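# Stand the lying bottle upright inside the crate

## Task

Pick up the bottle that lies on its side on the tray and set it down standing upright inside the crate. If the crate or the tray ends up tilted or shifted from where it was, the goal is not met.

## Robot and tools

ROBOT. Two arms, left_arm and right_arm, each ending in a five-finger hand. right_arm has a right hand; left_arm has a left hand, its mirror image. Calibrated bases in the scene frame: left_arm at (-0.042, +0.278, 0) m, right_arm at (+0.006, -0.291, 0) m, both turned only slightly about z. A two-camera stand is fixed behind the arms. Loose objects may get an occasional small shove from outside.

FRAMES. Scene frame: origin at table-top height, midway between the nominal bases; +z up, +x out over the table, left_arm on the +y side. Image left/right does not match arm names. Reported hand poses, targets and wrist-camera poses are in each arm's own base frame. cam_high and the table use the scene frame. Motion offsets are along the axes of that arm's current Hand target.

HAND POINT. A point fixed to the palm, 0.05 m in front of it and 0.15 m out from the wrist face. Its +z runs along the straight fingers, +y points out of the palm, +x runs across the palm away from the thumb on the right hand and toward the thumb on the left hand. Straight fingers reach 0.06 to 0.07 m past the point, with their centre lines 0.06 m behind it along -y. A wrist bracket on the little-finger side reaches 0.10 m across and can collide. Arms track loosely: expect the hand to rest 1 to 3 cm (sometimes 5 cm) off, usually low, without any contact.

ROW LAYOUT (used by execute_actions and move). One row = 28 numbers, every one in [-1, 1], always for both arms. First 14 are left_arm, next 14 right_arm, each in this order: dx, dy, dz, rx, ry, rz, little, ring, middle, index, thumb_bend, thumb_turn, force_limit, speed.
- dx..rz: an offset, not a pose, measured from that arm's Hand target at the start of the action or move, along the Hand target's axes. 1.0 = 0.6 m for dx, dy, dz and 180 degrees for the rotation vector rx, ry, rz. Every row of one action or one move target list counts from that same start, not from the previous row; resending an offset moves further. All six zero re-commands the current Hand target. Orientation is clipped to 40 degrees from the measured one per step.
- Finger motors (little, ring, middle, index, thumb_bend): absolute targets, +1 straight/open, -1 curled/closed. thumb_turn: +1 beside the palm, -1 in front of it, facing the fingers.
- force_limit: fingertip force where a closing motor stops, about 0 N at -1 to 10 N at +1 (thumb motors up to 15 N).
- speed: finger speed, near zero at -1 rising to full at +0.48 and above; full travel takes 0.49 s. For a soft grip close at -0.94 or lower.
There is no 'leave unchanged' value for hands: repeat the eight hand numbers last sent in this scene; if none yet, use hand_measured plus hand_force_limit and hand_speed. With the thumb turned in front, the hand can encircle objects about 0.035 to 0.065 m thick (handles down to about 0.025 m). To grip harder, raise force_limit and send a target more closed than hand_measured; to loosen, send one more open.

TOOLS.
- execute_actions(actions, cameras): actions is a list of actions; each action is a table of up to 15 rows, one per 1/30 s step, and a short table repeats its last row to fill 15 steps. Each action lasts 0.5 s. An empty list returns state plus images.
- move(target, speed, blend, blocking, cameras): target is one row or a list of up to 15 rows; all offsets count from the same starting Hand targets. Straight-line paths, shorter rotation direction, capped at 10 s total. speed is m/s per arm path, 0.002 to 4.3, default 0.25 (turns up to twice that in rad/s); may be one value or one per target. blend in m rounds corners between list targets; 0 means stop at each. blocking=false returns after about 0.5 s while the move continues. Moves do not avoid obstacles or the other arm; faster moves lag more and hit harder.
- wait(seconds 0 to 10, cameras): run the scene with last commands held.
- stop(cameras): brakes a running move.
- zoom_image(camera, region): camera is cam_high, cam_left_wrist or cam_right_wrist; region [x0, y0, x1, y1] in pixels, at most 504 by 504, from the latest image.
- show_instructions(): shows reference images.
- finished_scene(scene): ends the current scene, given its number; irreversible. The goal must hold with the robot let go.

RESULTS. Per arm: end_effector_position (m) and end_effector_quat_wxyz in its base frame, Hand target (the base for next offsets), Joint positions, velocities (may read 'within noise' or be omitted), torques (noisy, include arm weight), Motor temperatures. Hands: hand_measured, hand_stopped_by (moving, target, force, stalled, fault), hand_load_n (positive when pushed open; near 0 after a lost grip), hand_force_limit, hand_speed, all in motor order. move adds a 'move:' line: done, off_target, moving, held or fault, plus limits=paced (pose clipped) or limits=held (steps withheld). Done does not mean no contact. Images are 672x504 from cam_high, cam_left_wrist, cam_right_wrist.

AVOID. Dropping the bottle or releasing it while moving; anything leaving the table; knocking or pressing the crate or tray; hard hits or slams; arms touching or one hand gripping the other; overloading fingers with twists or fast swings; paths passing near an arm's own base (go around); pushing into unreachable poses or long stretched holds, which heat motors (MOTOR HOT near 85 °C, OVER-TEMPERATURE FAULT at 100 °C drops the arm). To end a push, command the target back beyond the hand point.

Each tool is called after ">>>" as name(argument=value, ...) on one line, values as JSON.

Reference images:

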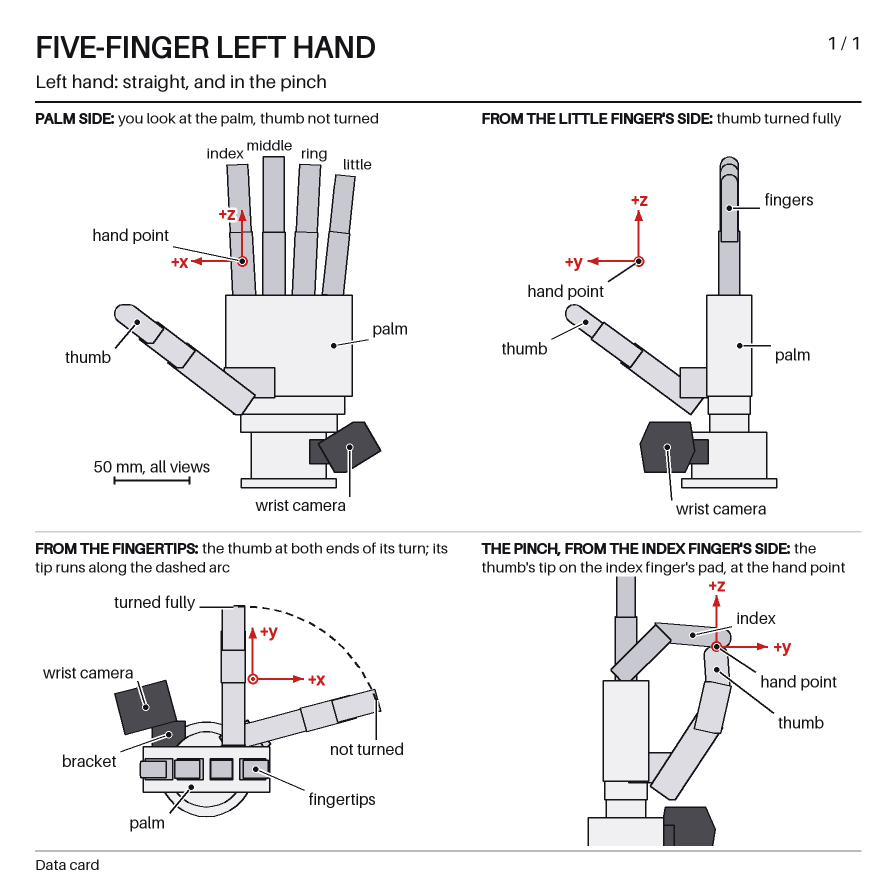

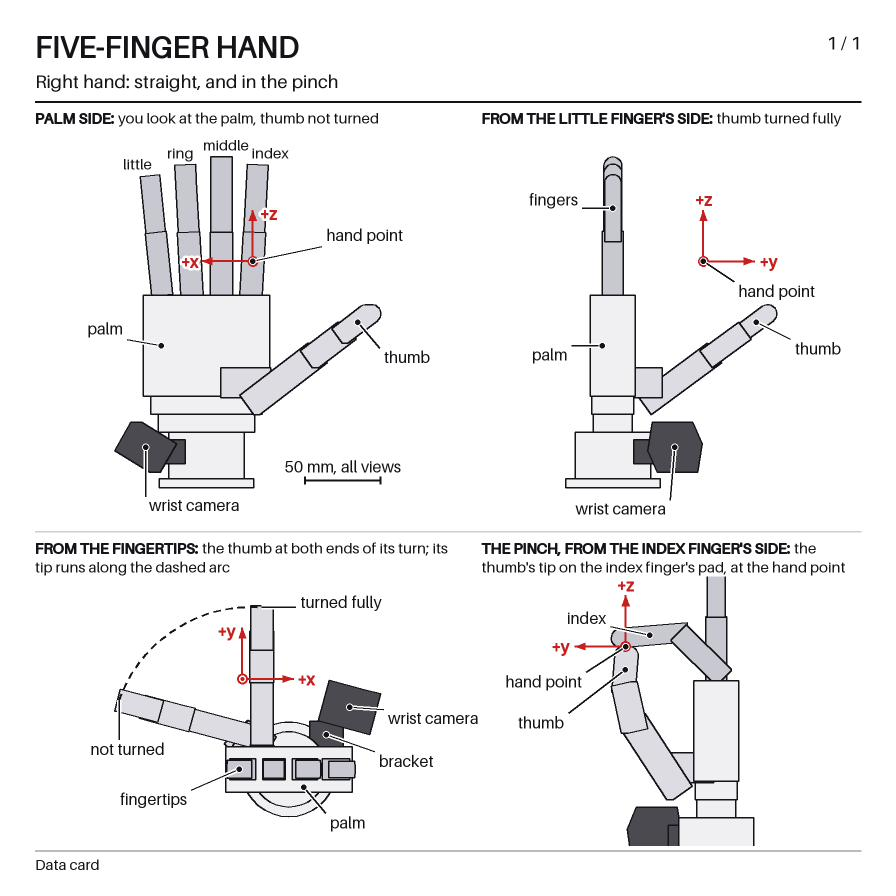

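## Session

>>> execute_actions(actions=[])

>>> zoom_image(camera="cam_high", region=[150, 110, 370, 390])

Scene clock: 0.00 s.
left_arm: end_effector_position=(+0.5329, -0.0618, +0.3430) hand_measured=(+1.000, +1.000, +1.000, +1.000, +1.000, +1.000) hand_load_n=(+0.0, +0.0, +0.0, +0.0, +0.0, +0.0) hand_stopped_by=(target, target, target, target, target, target) hand_force_limit=0.00 hand_speed=-0.80 end_effector_quat_wxyz=(+0.599, -0.213, +0.768, -0.081) | right_arm: end_effector_position=(+0.2299, +0.0136, +0.1063) hand_measured=(+1.000, +1.000, +1.000, +1.000, +1.000, +1.000) hand_load_n=(+0.0, +0.0, +0.0, +0.0, +0.0, +0.0) hand_stopped_by=(target, target, target, target, target, target) hand_force_limit=0.00 hand_speed=-0.80 end_effector_quat_wxyz=(-0.315, +0.930, -0.191, +0.000)
Joint positions: left_arm=[-0.335 1.175 1.074 -0.203 -0.453 1.03] | right_arm=[-0.255 1.096 0.746 -1.259 -0.64 -1.432]
Joint velocities: within noise
Joint torques (N m): no reading
Motor temperatures (°C): left_arm=[37 34 33 32 31 34] | right_arm=[32 39 38 32 30 29]
Heat: left arm: hottest waist 37 °C; right arm: hottest shoulder 39 °C.
Hand target: left_arm +0.5377, -0.0635, +0.3630; +0.611, -0.215, +0.756, -0.089 | right_arm +0.2372, +0.0116, +0.1120; -0.314, +0.930, -0.189, +0.009
camera_calibration:
cam_left_wrist: T_world_to_cam=[[0.120817, -0.982386, 0.14255, -0.179521], [-0.686252, -0.186417, -0.70307, 0.601625], [0.71726, -0.0128828, -0.696687, -0.0276022], [0, 0, 0, 1]] pos_world=[0.454353, -0.0645613, 0.429345]
cam_right_wrist: T_world_to_cam=[[-0.132021, -0.817243, -0.560967, 0.0994842], [-0.888156, -0.153775, 0.43305, 0.157947], [-0.440169, 0.555398, -0.705538, 0.281397], [0, 0, 0, 1]] pos_world=[0.277278, -0.0506962, 0.185945]

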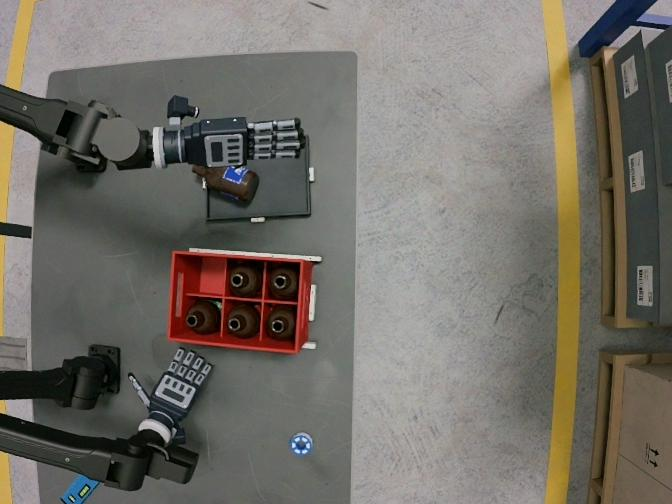

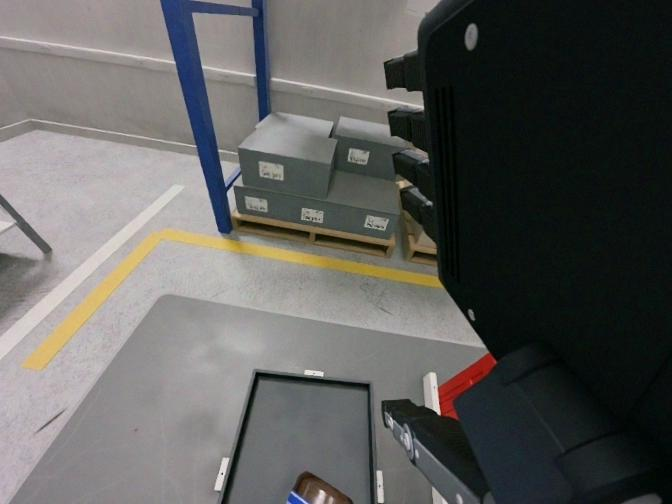

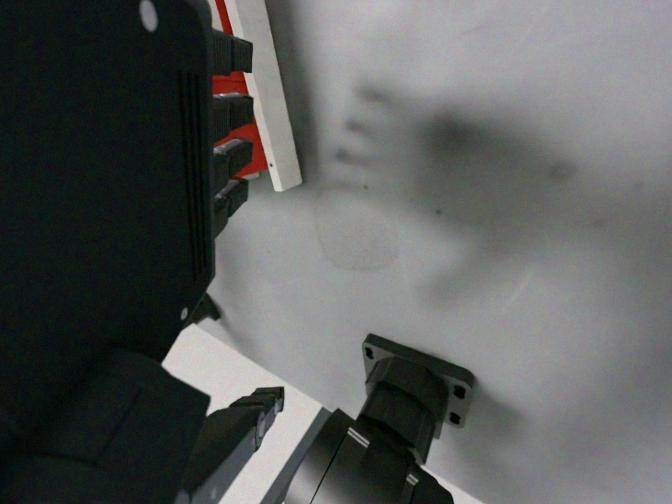

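Scaled by 1.800 from the camera's 672x504 image, which has a finer 960x720 frame.

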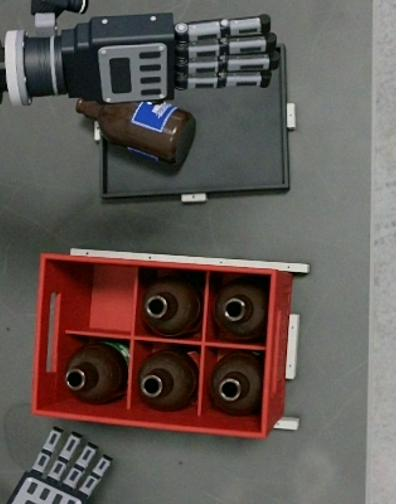

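>>> move(target=[-0.136,0.364,-0.2143,-0.0194,0.1034,-0.4752,1,1,1,1,1,1,0,-0.8,-0.034,-0.196,-0.267,0,0,0,1,1,1,1,1,1,0,-0.8], cameras=["all"], speed=0.3)

>>> zoom_image(camera="cam_high", region=[170, 130, 290, 230])

>>> zoom_image(camera="cam_high", region=[150, 240, 330, 360])

Scene clock: 5.30 s.
left_arm: end_effector_position=(+0.3755, +0.1436, +0.3532) hand_measured=(+1.000, +1.000, +1.000, +1.000, +1.000, +1.000) hand_load_n=(+0.0, +0.0, +0.0, +0.0, +0.0, +0.0) hand_stopped_by=(target, target, target, target, target, target) hand_force_limit=0.00 hand_speed=-0.80 end_effector_quat_wxyz=(-0.252, +0.674, -0.498, +0.483) | right_arm: end_effector_position=(+0.2300, +0.0110, +0.2902) hand_measured=(+1.000, +1.000, +1.000, +1.000, +1.000, +1.000) hand_load_n=(+0.0, +0.0, +0.0, +0.0, +0.0, +0.0) hand_stopped_by=(target, target, target, target, target, target) hand_force_limit=0.00 hand_speed=-0.80 end_effector_quat_wxyz=(-0.295, +0.929, -0.218, +0.046)
Joint positions: left_arm=[0.781 1.003 1.074 -0.712 0.827 0.048] | right_arm=[-0.248 0.974 1.17 -1.673 -0.6 -1.329]
Joint torques (N m): left_arm=[1.79 -4.01 13.3 1.47 0.64 -0.22] | right_arm=[0.56 -2.84 12.42 -0.5 -0.43 0.13]
Heat: left arm: hottest waist 37 °C; right arm: hottest shoulder 39 °C.
Hand target: left_arm +0.3795, +0.1503, +0.3788; -0.264, +0.670, -0.492, +0.488 | right_arm +0.2373, +0.0117, +0.3119; -0.314, +0.930, -0.189, +0.009
Off the commanded pose: left_arm 0.027 m, 2 deg | right_arm 0.023 m, 6 deg.
joint sent to its limit (right arm) — joint 4 (wrist pitch), lower limit. The joint targets are off in orientation, not in position.
move: off_target (left_arm, right_arm)
camera_calibration:
cam_left_wrist: T_world_to_cam=[[0.373702, 0.125918, 0.918962, -0.488515], [-0.521863, -0.790516, 0.320537, 0.202582], [0.766816, -0.599357, -0.229705, -0.00431738], [0, 0, 0, 1]] pos_world=[0.29159, 0.21907, 0.383]
cam_right_wrist: T_world_to_cam=[[-0.162996, -0.835162, -0.525297, 0.197603], [-0.921359, -0.061585, 0.383804, 0.0989211], [-0.352889, 0.546546, -0.759445, 0.408209], [0, 0, 0, 1]] pos_world=[0.267403, -0.0519823, 0.375846]

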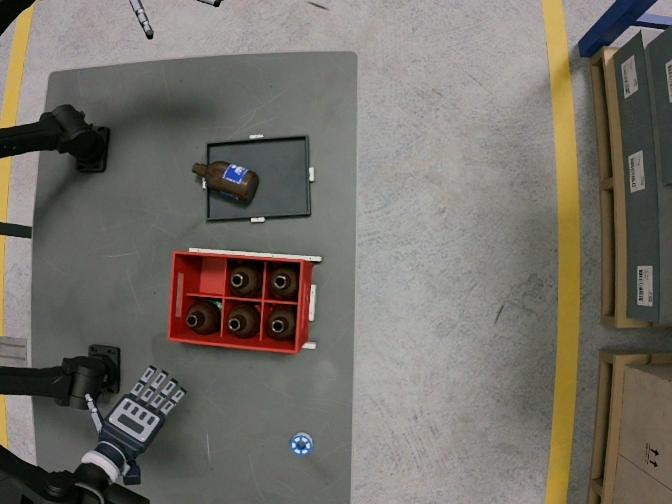

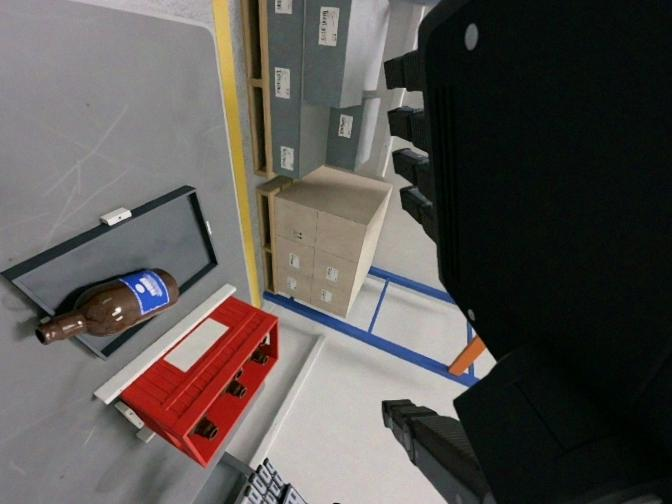

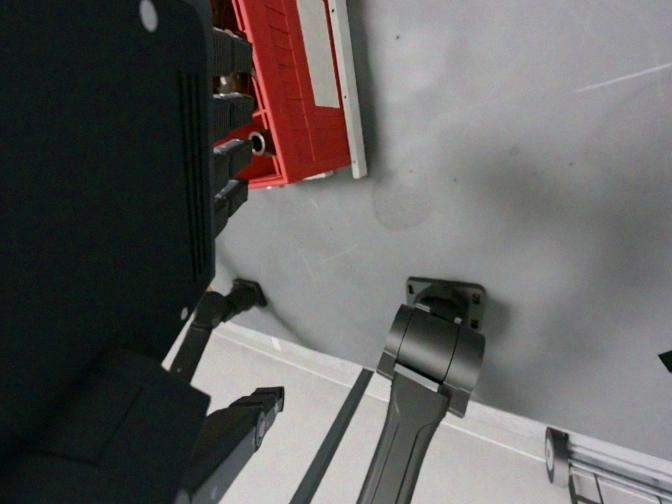

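Scaled by 4.200 from the camera's 672x504 image, which has a finer 960x720 frame.

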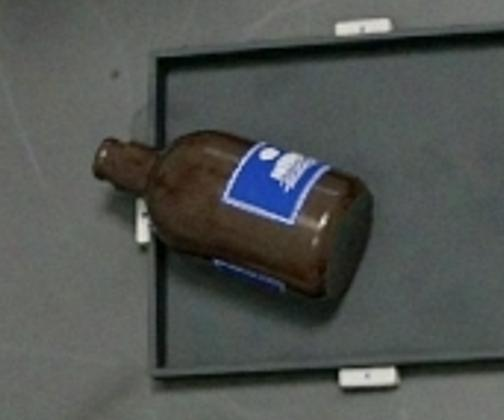

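Scaled by 2.800 from the camera's 672x504 image, which has a finer 960x720 frame.

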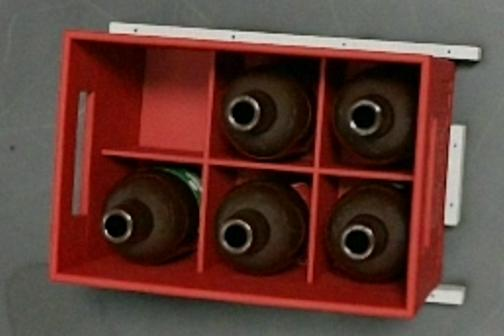

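>>> move(target=[[0,0,0,0,0,0,1,1,1,1,1,1,0,-0.8,-0.2127,-0.4075,0.3257,0.0049,-0.0317,-0.0954,1,1,-0.1,-0.1,1,-1,0,0.2],[0,0,0,0,0,0,1,1,1,1,1,1,0,-0.8,-0.3223,-0.5445,0.6932,0.0049,-0.0317,-0.0954,1,1,-0.1,-0.1,1,-1,0,0.2]], cameras=["all"], speed=0.25, blend=0.05)

>>> zoom_image(camera="cam_right_wrist", region=[300, 120, 600, 400])

Scene clock: 10.73 s.
left_arm: end_effector_position=(+0.3755, +0.1436, +0.3533) hand_measured=(+1.000, +1.000, +1.000, +1.000, +1.000, +1.000) hand_load_n=(+0.0, +0.0, +0.0, +0.0, +0.0, +0.0) hand_stopped_by=(target, target, target, target, target, target) hand_force_limit=0.00 hand_speed=-0.80 end_effector_quat_wxyz=(-0.252, +0.675, -0.498, +0.483) | right_arm: end_effector_position=(+0.2214, +0.5383, +0.1680) hand_measured=(+1.000, +1.000, -0.100, -0.100, +1.000, -1.000) hand_load_n=(+0.0, +0.0, +0.0, +0.0, +0.0, +0.0) hand_stopped_by=(target, target, target, target, target, target) hand_force_limit=0.00 hand_speed=0.20 end_effector_quat_wxyz=(-0.302, +0.953, -0.035, +0.001)
Joint positions: left_arm=[0.781 1.003 1.074 -0.712 0.827 0.048] | right_arm=[1.083 1.659 1.452 -0.799 -0.251 -0.341]
Joint torques (N m): left_arm=[1.38 -3.19 13.41 1.31 0.62 -0.25] | right_arm=[0.26 -13.57 13.34 0.68 -0.11 0.1]
Heat: left arm: hottest waist 37 °C; right arm: hottest elbow 40 °C.
Hand target: left_arm +0.3795, +0.1503, +0.3788; -0.264, +0.670, -0.492, +0.488 | right_arm +0.2268, +0.5615, +0.1898; -0.325, +0.945, -0.032, +0.011
Off the commanded pose: left_arm 0.027 m, 2 deg | right_arm 0.032 m, 3 deg.
move: off_target (left_arm, right_arm)
camera_calibration:
cam_left_wrist: T_world_to_cam=[[0.373696, 0.126298, 0.918913, -0.488577], [-0.521753, -0.790471, 0.320827, 0.202429], [0.766893, -0.599337, -0.229499, -0.00442378], [0, 0, 0, 1]] pos_world=[0.291589, 0.219069, 0.382999]
cam_right_wrist: T_world_to_cam=[[0.170635, -0.833044, -0.526232, 0.497449], [-0.842451, -0.400333, 0.36057, 0.339112], [-0.511039, 0.381799, -0.77011, 0.149741], [0, 0, 0, 1]] pos_world=[0.277326, 0.492984, 0.254817]

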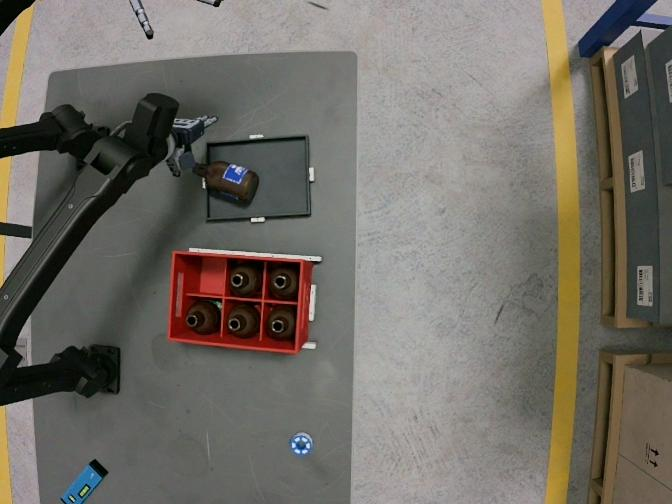

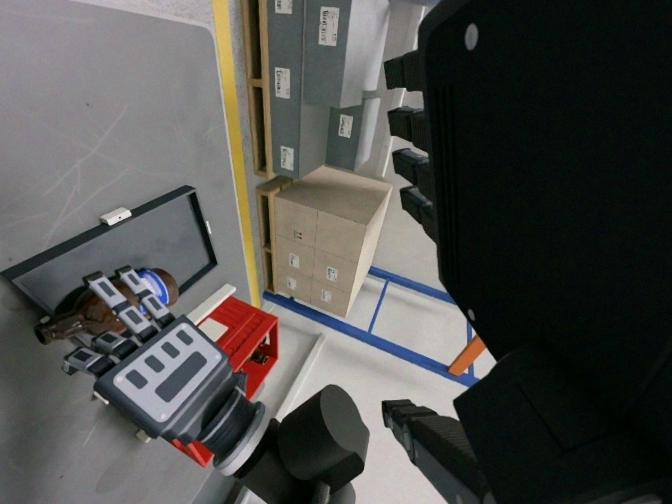

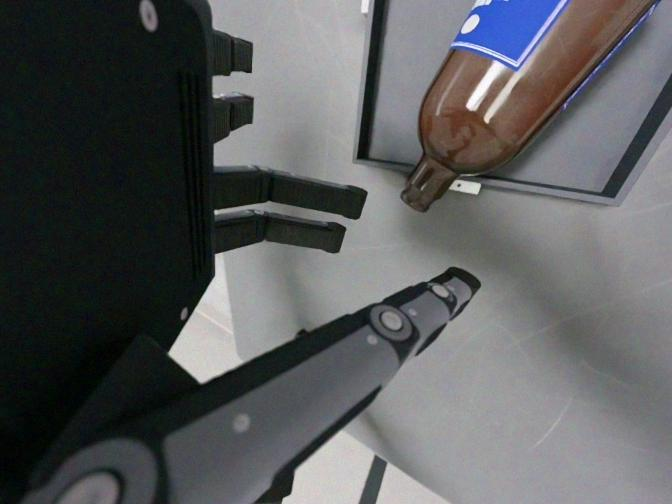

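Scaled by 1.680 from the camera's 672x504 image, which has a finer 960x720 frame.

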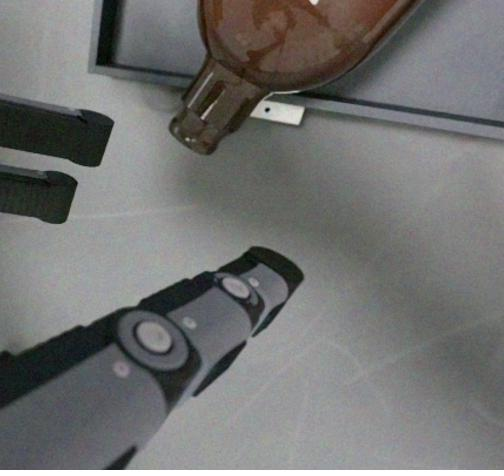

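>>> move(target=[0,0,0,0,0,0,1,1,1,1,1,1,0,-0.8,-0.0178,0.0952,0.1157,0,0,0,1,1,-0.1,-0.1,1,-1,0,0.2], cameras=["cam_right_wrist"], speed=0.15)

>>> zoom_image(camera="cam_right_wrist", region=[300, 120, 540, 340])

Scene clock: 12.73 s.
left_arm: end_effector_position=(+0.3755, +0.1436, +0.3533) hand_measured=(+1.000, +1.000, +1.000, +1.000, +1.000, +1.000) hand_load_n=(+0.0, +0.0, +0.0, +0.0, +0.0, +0.0) hand_stopped_by=(target, target, target, target, target, target) hand_force_limit=0.00 hand_speed=-0.80 end_effector_quat_wxyz=(-0.252, +0.675, -0.498, +0.483) | right_arm: end_effector_position=(+0.2245, +0.5569, +0.1072) hand_measured=(+1.000, +1.000, -0.100, -0.100, +1.000, -1.000) hand_load_n=(+0.0, +0.0, +0.0, +0.0, +0.0, +0.0) hand_stopped_by=(target, target, target, target, target, target) hand_force_limit=0.00 hand_speed=0.20 end_effector_quat_wxyz=(-0.327, +0.944, -0.033, +0.015)
Joint positions: left_arm=[0.781 1.003 1.074 -0.712 0.827 0.048] | right_arm=[1.095 1.713 1.342 -0.57 -0.241 -0.328]
Joint torques (N m): left_arm=[1.67 -4.95 13.55 1.48 0.65 -0.28] | right_arm=[0.56 -14.04 7.97 0.92 -0.09 0.11]
Motor temperatures (°C): left_arm=[37 34 38 32 31 34] | right_arm=[32 39 40 32 30 29]
Heat: left arm: hottest elbow 38 °C; right arm: hottest elbow 40 °C.
Hand target: left_arm +0.3795, +0.1503, +0.3788; -0.264, +0.670, -0.492, +0.488 | right_arm +0.2160, +0.5598, +0.1000; -0.325, +0.945, -0.032, +0.011
Off the commanded pose: left_arm 0.027 m, 2 deg | right_arm 0.012 m, 1 deg.
move: off_target (left_arm, right_arm)
camera_calibration:
cam_right_wrist: T_world_to_cam=[[0.182784, -0.804758, -0.564761, 0.466147], [-0.854256, -0.414347, 0.313947, 0.386633], [-0.486658, 0.425066, -0.763205, 0.0669685], [0, 0, 0, 1]] pos_world=[0.27767, 0.506869, 0.19299]
Images, in order (width x height): cam_right_wrist 672x504.

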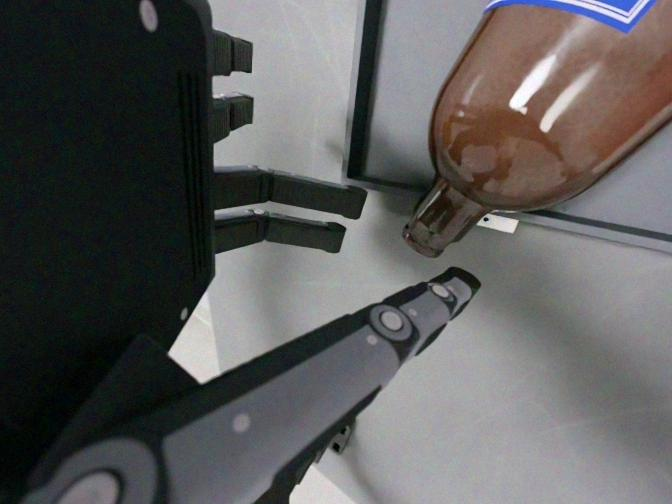

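Scaled by 2.100 from the camera's 672x504 image, which has a finer 960x720 frame.

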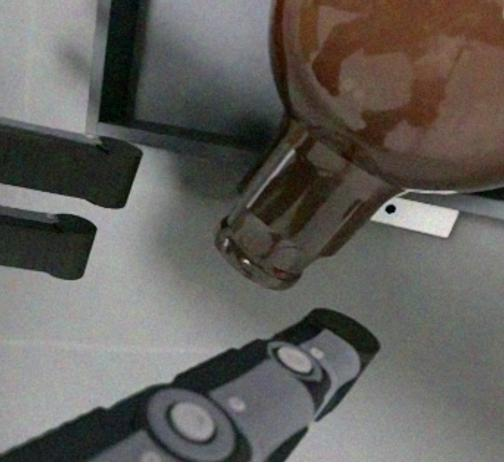

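>>> move(target=[0,0,0,0,0,0,1,1,1,1,1,1,0,-0.8,-0.0112,0.0385,0.0377,0,0,0,1,1,-0.1,-0.1,1,-1,0,0.2], cameras=["cam_right_wrist"], speed=0.08)

>>> zoom_image(camera="cam_right_wrist", region=[300, 120, 540, 340])

Scene clock: 14.53 s.
left_arm: end_effector_position=(+0.3755, +0.1436, +0.3533) hand_measured=(+1.000, +1.000, +1.000, +1.000, +1.000, +1.000) hand_load_n=(+0.0, +0.0, +0.0, +0.0, +0.0, -0.5) hand_stopped_by=(target, target, target, target, target, target) hand_force_limit=0.00 hand_speed=-0.80 end_effector_quat_wxyz=(-0.252, +0.675, -0.498, +0.483) | right_arm: end_effector_position=(+0.2187, +0.5556, +0.0816) hand_measured=(+1.000, +1.000, -0.100, -0.100, +1.000, -1.000) hand_load_n=(+0.0, +0.0, +0.0, +0.0, +0.0, +0.0) hand_stopped_by=(target, target, target, target, target, target) hand_force_limit=0.00 hand_speed=0.20 end_effector_quat_wxyz=(-0.333, +0.942, -0.032, +0.017)
Joint positions: left_arm=[0.781 1.003 1.074 -0.712 0.827 0.048] | right_arm=[1.104 1.724 1.28 -0.483 -0.236 -0.321]
Joint torques (N m): left_arm=[2.08 -3.43 13.52 1.4 0.56 -0.31] | right_arm=[0.5 -13.27 7.34 0.85 -0.09 0.11]
Heat: left arm: hottest elbow 39 °C; right arm: hottest elbow 40 °C.
Hand target: left_arm +0.3795, +0.1503, +0.3788; -0.264, +0.670, -0.492, +0.488 | right_arm +0.2090, +0.5560, +0.0678; -0.325, +0.945, -0.032, +0.011
Off the commanded pose: left_arm 0.027 m, 2 deg | right_arm 0.017 m, 1 deg.
move: off_target (left_arm, right_arm)
camera_calibration:
cam_right_wrist: T_world_to_cam=[[0.186071, -0.798366, -0.572703, 0.448097], [-0.855959, -0.417897, 0.304461, 0.392252], [-0.482402, 0.433559, -0.761127, 0.0393954], [0, 0, 0, 1]] pos_world=[0.271379, 0.504586, 0.167186]
Images, in order (width x height): cam_right_wrist 672x504.

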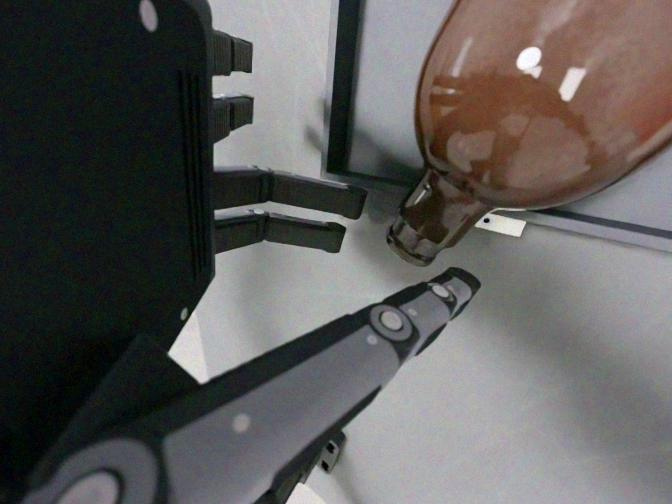

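Scaled by 2.100 from the camera's 672x504 image, which has a finer 960x720 frame.

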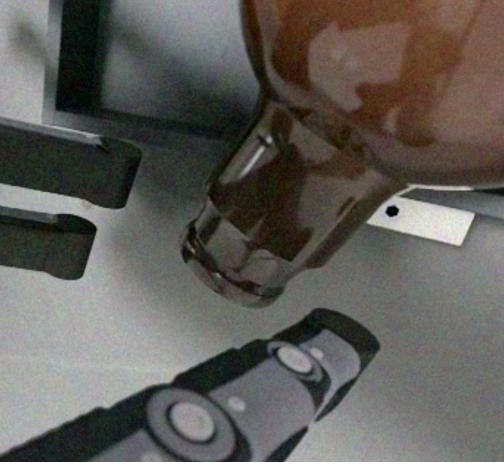

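>>> move(target=[0,0,0,0,0,0,1,1,1,1,1,1,0,-0.8,-0.0055,0.0262,0.0248,0,0,0,1,1,-0.1,-0.1,1,-1,0,0.2], cameras=["cam_right_wrist"], speed=0.05)

>>> zoom_image(camera="cam_right_wrist", region=[300, 120, 540, 340])

Scene clock: 16.37 s.
left_arm: end_effector_position=(+0.3755, +0.1436, +0.3533) hand_measured=(+1.000, +1.000, +1.000, +1.000, +1.000, +1.000) hand_load_n=(+0.0, +0.0, +0.0, +0.0, +0.0, +0.0) hand_stopped_by=(target, target, target, target, target, target) hand_force_limit=0.00 hand_speed=-0.80 end_effector_quat_wxyz=(-0.252, +0.675, -0.498, +0.483) | right_arm: end_effector_position=(+0.2152, +0.5532, +0.0604) hand_measured=(+1.000, +1.000, -0.100, -0.100, +1.000, -1.000) hand_load_n=(+0.0, +0.0, +0.0, +0.0, +0.0, +0.0) hand_stopped_by=(target, target, target, target, target, target) hand_force_limit=0.00 hand_speed=0.20 end_effector_quat_wxyz=(-0.333, +0.942, -0.032, +0.017)
Joint positions: left_arm=[0.781 1.003 1.074 -0.712 0.827 0.048] | right_arm=[1.107 1.741 1.24 -0.425 -0.234 -0.318]
Joint torques (N m): left_arm=[2.14 -4.25 13.64 1.46 0.6 -0.23] | right_arm=[0.62 -13.22 7.15 0.91 -0.08 0.12]
Heat: left arm: hottest elbow 39 °C; right arm: hottest elbow 40 °C.
Hand target: left_arm +0.3795, +0.1503, +0.3788; -0.264, +0.670, -0.492, +0.488 | right_arm +0.2054, +0.5530, +0.0466; -0.325, +0.945, -0.032, +0.011
Off the commanded pose: left_arm 0.027 m, 2 deg | right_arm 0.017 m, 1 deg.
move: off_target (left_arm, right_arm)
camera_calibration:
cam_right_wrist: T_world_to_cam=[[0.186319, -0.798051, -0.573062, 0.434381], [-0.855841, -0.418288, 0.304253, 0.394892], [-0.482515, 0.433762, -0.76094, 0.0224797], [0, 0, 0, 1]] pos_world=[0.267879, 0.502086, 0.145886]
Images, in order (width x height): cam_right_wrist 672x504.

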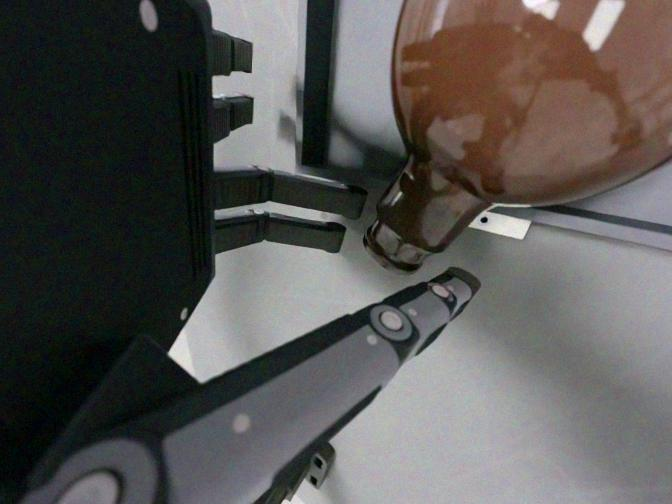

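Scaled by 2.100 from the camera's 672x504 image, which has a finer 960x720 frame.

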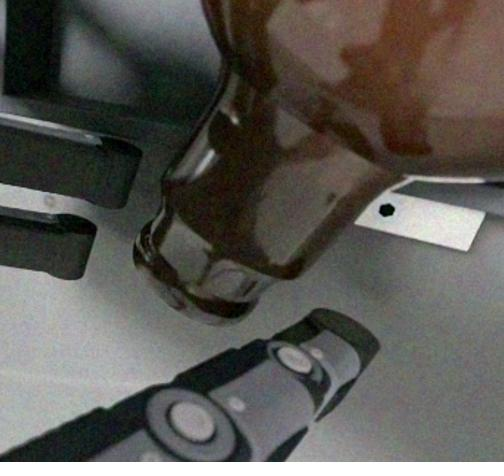

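>>> move(target=[0,0,0,0,0,0,1,1,1,1,1,1,0,-0.8,0,0,0,0,0,0,1,1,-0.36,-0.36,1,-1,-0.4,-0.5], cameras=[], speed=0.05)

>>> move(target=[0,0,0,0,0,0,1,1,1,1,1,1,0,-0.8,0,0,0,0,0,0,1,1,-0.36,-0.36,0.6,-1,0.1,-0.7], cameras=["cam_right_wrist"], speed=0.05)

>>> zoom_image(camera="cam_right_wrist", region=[300, 120, 540, 340])

Scene clock: 17.10 s.
left_arm: end_effector_position=(+0.3755, +0.1436, +0.3533) hand_measured=(+1.000, +1.000, +1.000, +1.000, +1.000, +1.000) hand_load_n=(+0.0, +0.0, -0.5, +0.0, +0.0, +0.0) hand_stopped_by=(target, target, target, target, target, target) hand_force_limit=0.00 hand_speed=-0.80 end_effector_quat_wxyz=(-0.252, +0.675, -0.498, +0.483) | right_arm: end_effector_position=(+0.2153, +0.5534, +0.0604) hand_measured=(+1.000, +1.000, -0.360, -0.360, +1.000, -1.000) hand_load_n=(+0.0, +0.0, +0.0, +0.0, +0.0, +0.0) hand_stopped_by=(target, target, target, target, target, target) hand_force_limit=-0.40 hand_speed=-0.50 end_effector_quat_wxyz=(-0.333, +0.942, -0.032, +0.018)
Joint positions: left_arm=[0.781 1.003 1.074 -0.712 0.827 0.048] | right_arm=[1.107 1.741 1.24 -0.425 -0.234 -0.317]
Joint torques (N m): left_arm=[0.91 -4.19 13.2 1.42 0.65 -0.22] | right_arm=[0.56 -13.39 7.15 0.84 -0.08 0.11]
Heat: left arm: hottest elbow 40 °C; right arm: hottest elbow 40 °C.
Hand target: left_arm +0.3795, +0.1503, +0.3788; -0.264, +0.670, -0.492, +0.488 | right_arm +0.2055, +0.5530, +0.0466; -0.325, +0.945, -0.032, +0.011
Off the commanded pose: left_arm 0.027 m, 2 deg | right_arm 0.017 m, 1 deg.
move: off_target (left_arm, right_arm)
No camera images: "cameras" was empty.

Scene clock: 17.77 s.
left_arm: end_effector_position=(+0.3755, +0.1436, +0.3533) hand_measured=(+1.000, +1.000, +1.000, +1.000, +1.000, +1.000) hand_load_n=(+0.0, +0.0, +0.0, +0.0, +0.0, +0.0) hand_stopped_by=(target, target, target, target, target, target) hand_force_limit=0.00 hand_speed=-0.80 end_effector_quat_wxyz=(-0.252, +0.675, -0.498, +0.483) | right_arm: end_effector_position=(+0.2154, +0.5534, +0.0604) hand_measured=(+1.000, +1.000, -0.360, -0.360, +0.838, -1.000) hand_load_n=(+0.0, -0.5, +7.0, +0.5, +9.5, +1.5) hand_stopped_by=(target, target, target, target, force, target) hand_force_limit=0.10 hand_speed=-0.70 end_effector_quat_wxyz=(-0.333, +0.942, -0.032, +0.018)
Joint positions: left_arm=[0.781 1.003 1.074 -0.712 0.827 0.048] | right_arm=[1.107 1.741 1.24 -0.425 -0.233 -0.317]
Joint torques (N m): left_arm=[2.37 -4.48 13.45 1.62 0.61 -0.24] | right_arm=[0.44 -13.39 7.1 0.84 -0.11 0.11]
Heat: left arm: hottest elbow 40 °C; right arm: hottest elbow 40 °C.
Hand target: left_arm +0.3795, +0.1503, +0.3788; -0.264, +0.670, -0.492, +0.488 | right_arm +0.2055, +0.5530, +0.0466; -0.325, +0.945, -0.032, +0.011
Off the commanded pose: left_arm 0.027 m, 2 deg | right_arm 0.017 m, 1 deg.
move: off_target (left_arm, right_arm)
camera_calibration:
cam_right_wrist: T_world_to_cam=[[0.186004, -0.797968, -0.573279, 0.434575], [-0.85636, -0.417715, 0.303582, 0.39494], [-0.481716, 0.434466, -0.761045, 0.0220076], [0, 0, 0, 1]] pos_world=[0.26798, 0.502188, 0.145985]
Images, in order (width x height): cam_right_wrist 672x504.

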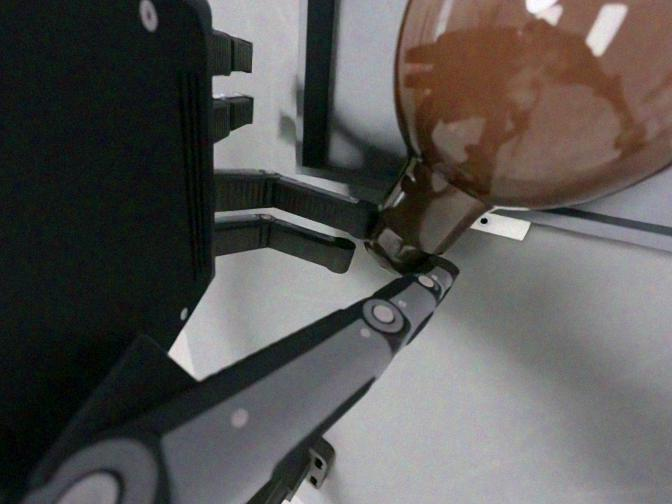

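Scaled by 2.100 from the camera's 672x504 image, which has a finer 960x720 frame.

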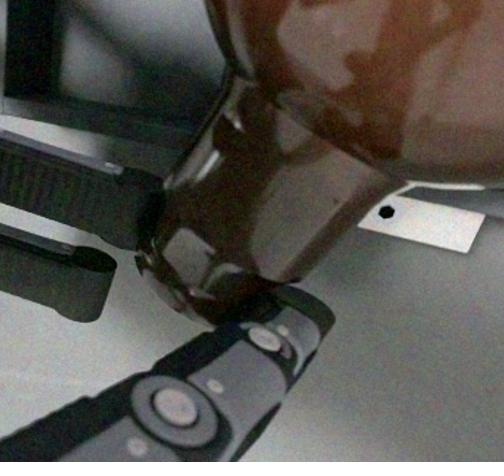

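>>> move(target=[0,0,0,0,0,0,1,1,1,1,1,1,0,-0.8,0,0,0,0,0,0,1,1,-0.36,-0.36,0.55,-1,0.25,-0.7], cameras=[], speed=0.05)

>>> move(target=[0,0,0,0,0,0,1,1,1,1,1,1,0,-0.8,0.087,-0.1422,-0.1393,0,0,0,1,1,-0.36,-0.36,0.55,-1,0.25,-0.7], cameras=["all"], speed=0.08)

>>> zoom_image(camera="cam_left_wrist", region=[0, 220, 260, 440])

Scene clock: 19.03 s.
left_arm: end_effector_position=(+0.3755, +0.1436, +0.3533) hand_measured=(+1.000, +1.000, +1.000, +1.000, +1.000, +1.000) hand_load_n=(+0.0, +0.0, +0.0, +0.0, +0.0, +0.0) hand_stopped_by=(target, target, target, target, target, target) hand_force_limit=0.00 hand_speed=-0.80 end_effector_quat_wxyz=(-0.252, +0.675, -0.498, +0.483) | right_arm: end_effector_position=(+0.2154, +0.5534, +0.0604) hand_measured=(+1.000, +1.000, -0.360, -0.360, +0.838, -1.000) hand_load_n=(+0.0, +0.0, +7.5, +0.0, +9.5, +1.5) hand_stopped_by=(target, target, target, target, force, target) hand_force_limit=0.25 hand_speed=-0.70 end_effector_quat_wxyz=(-0.333, +0.942, -0.032, +0.018)
Joint positions: left_arm=[0.781 1.003 1.074 -0.712 0.827 0.048] | right_arm=[1.107 1.741 1.24 -0.425 -0.233 -0.317]
Joint torques (N m): left_arm=[1.9 -4.66 13.38 1.62 0.66 -0.23] | right_arm=[0.62 -13.39 7.15 0.84 -0.11 0.1]
Heat: left arm: hottest elbow 40 °C; right arm: hottest elbow 40 °C.
Hand target: left_arm +0.3795, +0.1503, +0.3788; -0.264, +0.670, -0.492, +0.488 | right_arm +0.2055, +0.5530, +0.0466; -0.325, +0.945, -0.032, +0.011
Off the commanded pose: left_arm 0.027 m, 2 deg | right_arm 0.017 m, 1 deg.
move: off_target (left_arm, right_arm)
No camera images: "cameras" was empty.

Scene clock: 21.27 s.
left_arm: end_effector_position=(+0.3755, +0.1436, +0.3533) hand_measured=(+1.000, +1.000, +1.000, +1.000, +1.000, +1.000) hand_load_n=(+0.0, +0.0, +0.0, +0.0, +0.0, +0.0) hand_stopped_by=(target, target, target, target, target, target) hand_force_limit=0.00 hand_speed=-0.80 end_effector_quat_wxyz=(-0.252, +0.675, -0.498, +0.483) | right_arm: end_effector_position=(+0.2413, +0.5488, +0.1354) hand_measured=(+1.000, +1.000, -0.360, -0.360, +0.838, -1.000) hand_load_n=(+0.0, +0.0, +7.5, +0.0, +10.5, +0.5) hand_stopped_by=(target, target, target, target, force, target) hand_force_limit=0.25 hand_speed=-0.70 end_effector_quat_wxyz=(-0.300, +0.953, -0.035, -0.003)
Joint positions: left_arm=[0.781 1.003 1.074 -0.712 0.827 0.048] | right_arm=[1.058 1.732 1.461 -0.747 -0.271 -0.361]
Joint torques (N m): left_arm=[1.44 -4.54 13.37 1.39 0.65 -0.23] | right_arm=[-1.67 -15.5 13.56 0.13 -0.34 -0.06]
Heat: left arm: hottest elbow 41 °C; right arm: hottest elbow 41 °C.
Hand target: left_arm +0.3795, +0.1503, +0.3788; -0.264, +0.670, -0.492, +0.488 | right_arm +0.2586, +0.5652, +0.1649; -0.325, +0.945, -0.032, +0.011
Off the commanded pose: left_arm 0.027 m, 2 deg | right_arm 0.038 m, 3 deg.
move: off_target (left_arm, right_arm)
camera_calibration:
cam_left_wrist: T_world_to_cam=[[0.373696, 0.126298, 0.918913, -0.488577], [-0.521753, -0.790471, 0.320827, 0.202429], [0.766893, -0.599337, -0.229499, -0.00442378], [0, 0, 0, 1]] pos_world=[0.291589, 0.219069, 0.382999]
cam_right_wrist: T_world_to_cam=[[0.167946, -0.833978, -0.525619, 0.486769], [-0.838242, -0.401416, 0.369075, 0.3702], [-0.518792, 0.378611, -0.766491, 0.133861], [0, 0, 0, 1]] pos_world=[0.298012, 0.503877, 0.221828]

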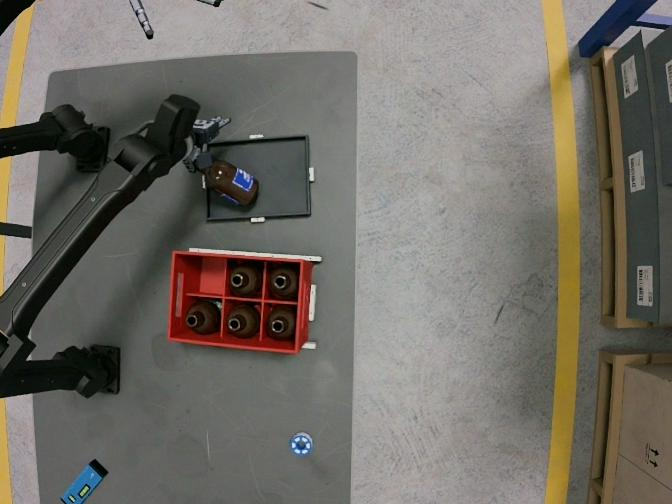

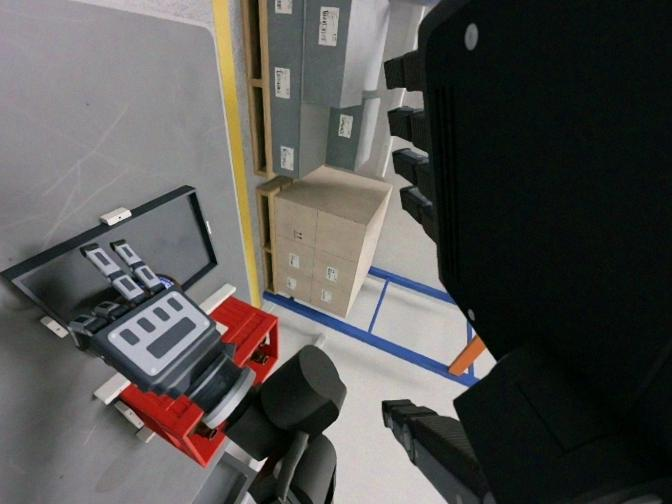

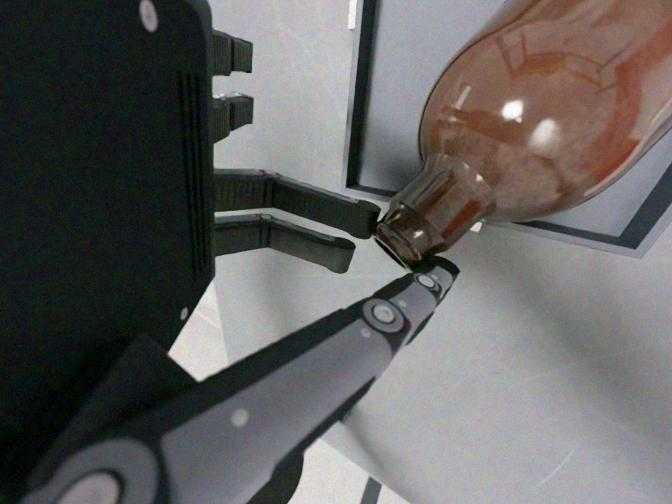

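Scaled by 1.938 from the camera's 672x504 image, which has a finer 960x720 frame.

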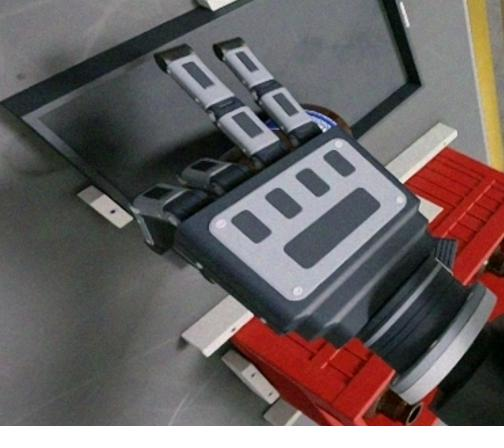

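>>> move(target=[[0,0,0,0,0,0,1,1,1,1,1,1,0,-0.8,0.0532,-0.0185,-0.0407,0,0,0,1,1,-0.36,-0.36,0.55,-1,0.25,-0.7],[0,0,0,0,0,0,1,1,1,1,1,1,0,-0.8,0.1152,-0.0265,-0.0703,0,0,0,1,1,-0.36,-0.36,0.55,-1,0.25,-0.7]], cameras=["all"], speed=0.08, blend=0.01)

>>> zoom_image(camera="cam_high", region=[170, 100, 330, 240])

Scene clock: 23.40 s.
left_arm: end_effector_position=(+0.3755, +0.1436, +0.3533) hand_measured=(+1.000, +1.000, +1.000, +1.000, +1.000, +1.000) hand_load_n=(+0.0, +0.0, +0.0, +0.0, +0.0, +0.0) hand_stopped_by=(target, target, target, target, target, target) hand_force_limit=0.00 hand_speed=-0.80 end_effector_quat_wxyz=(-0.252, +0.675, -0.498, +0.483) | right_arm: end_effector_position=(+0.3073, +0.5328, +0.1797) hand_measured=(+1.000, +1.000, -0.360, -0.360, +0.838, -1.000) hand_load_n=(+0.0, +0.0, +6.5, +0.0, +11.5, +2.0) hand_stopped_by=(target, target, target, target, force, target) hand_force_limit=0.25 hand_speed=-0.70 end_effector_quat_wxyz=(-0.302, +0.953, -0.037, -0.006)
Joint positions: left_arm=[0.781 1.003 1.074 -0.712 0.827 0.048] | right_arm=[0.942 1.77 1.633 -0.91 -0.337 -0.46]
Joint torques (N m): left_arm=[1.61 -4.13 13.42 1.22 0.58 -0.23] | right_arm=[-1.49 -15.68 14.31 0.1 -0.37 -0.09]
Heat: left arm: hottest elbow 42 °C; right arm: hottest elbow 41 °C.
Hand target: left_arm +0.3795, +0.1503, +0.3788; -0.264, +0.670, -0.492, +0.488 | right_arm +0.3267, +0.5472, +0.2079; -0.325, +0.945, -0.032, +0.011
Off the commanded pose: left_arm 0.027 m, 2 deg | right_arm 0.037 m, 3 deg.
move: off_target (left_arm, right_arm)
camera_calibration:
cam_left_wrist: T_world_to_cam=[[0.373696, 0.126298, 0.918913, -0.488577], [-0.521753, -0.790471, 0.320827, 0.202429], [0.766893, -0.599337, -0.229499, -0.00442378], [0, 0, 0, 1]] pos_world=[0.291589, 0.219069, 0.382999]
cam_right_wrist: T_world_to_cam=[[0.1629, -0.832051, -0.530241, 0.486934], [-0.836362, -0.401553, 0.373168, 0.401561], [-0.523415, 0.382684, -0.761308, 0.206478], [0, 0, 0, 1]] pos_world=[0.364602, 0.487385, 0.265536]

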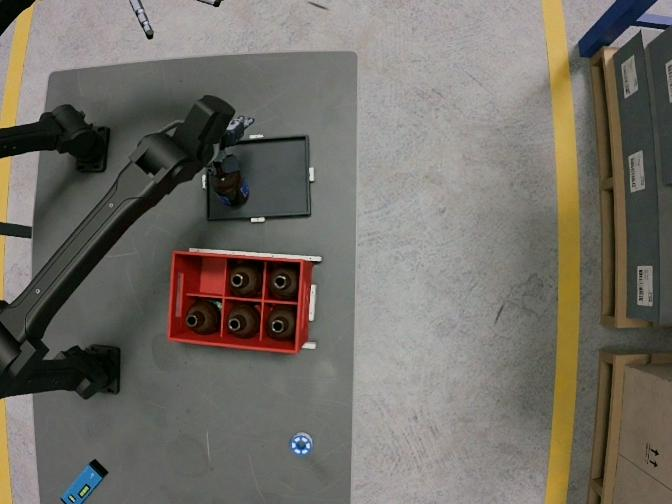

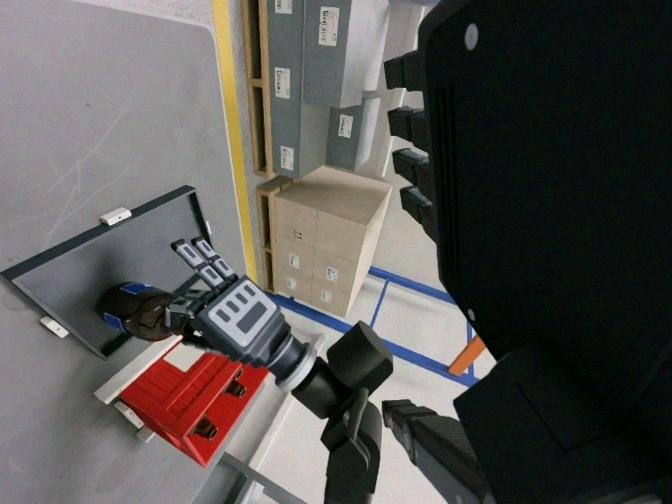

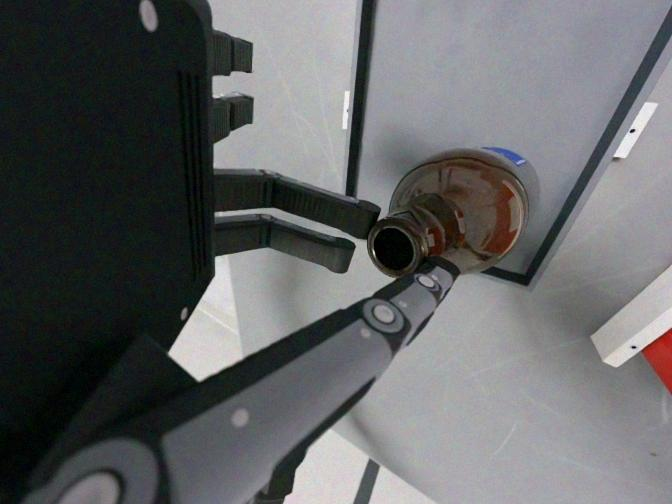

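Scaled by 3.150 from the camera's 672x504 image, which has a finer 960x720 frame.

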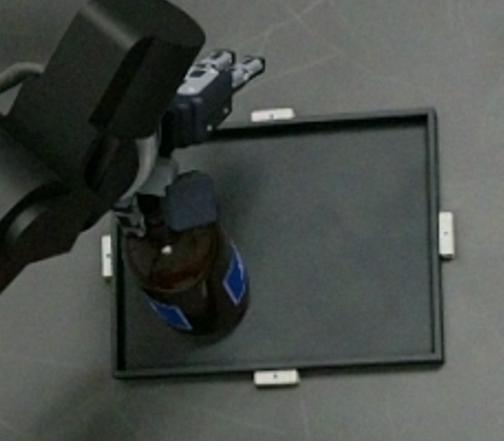

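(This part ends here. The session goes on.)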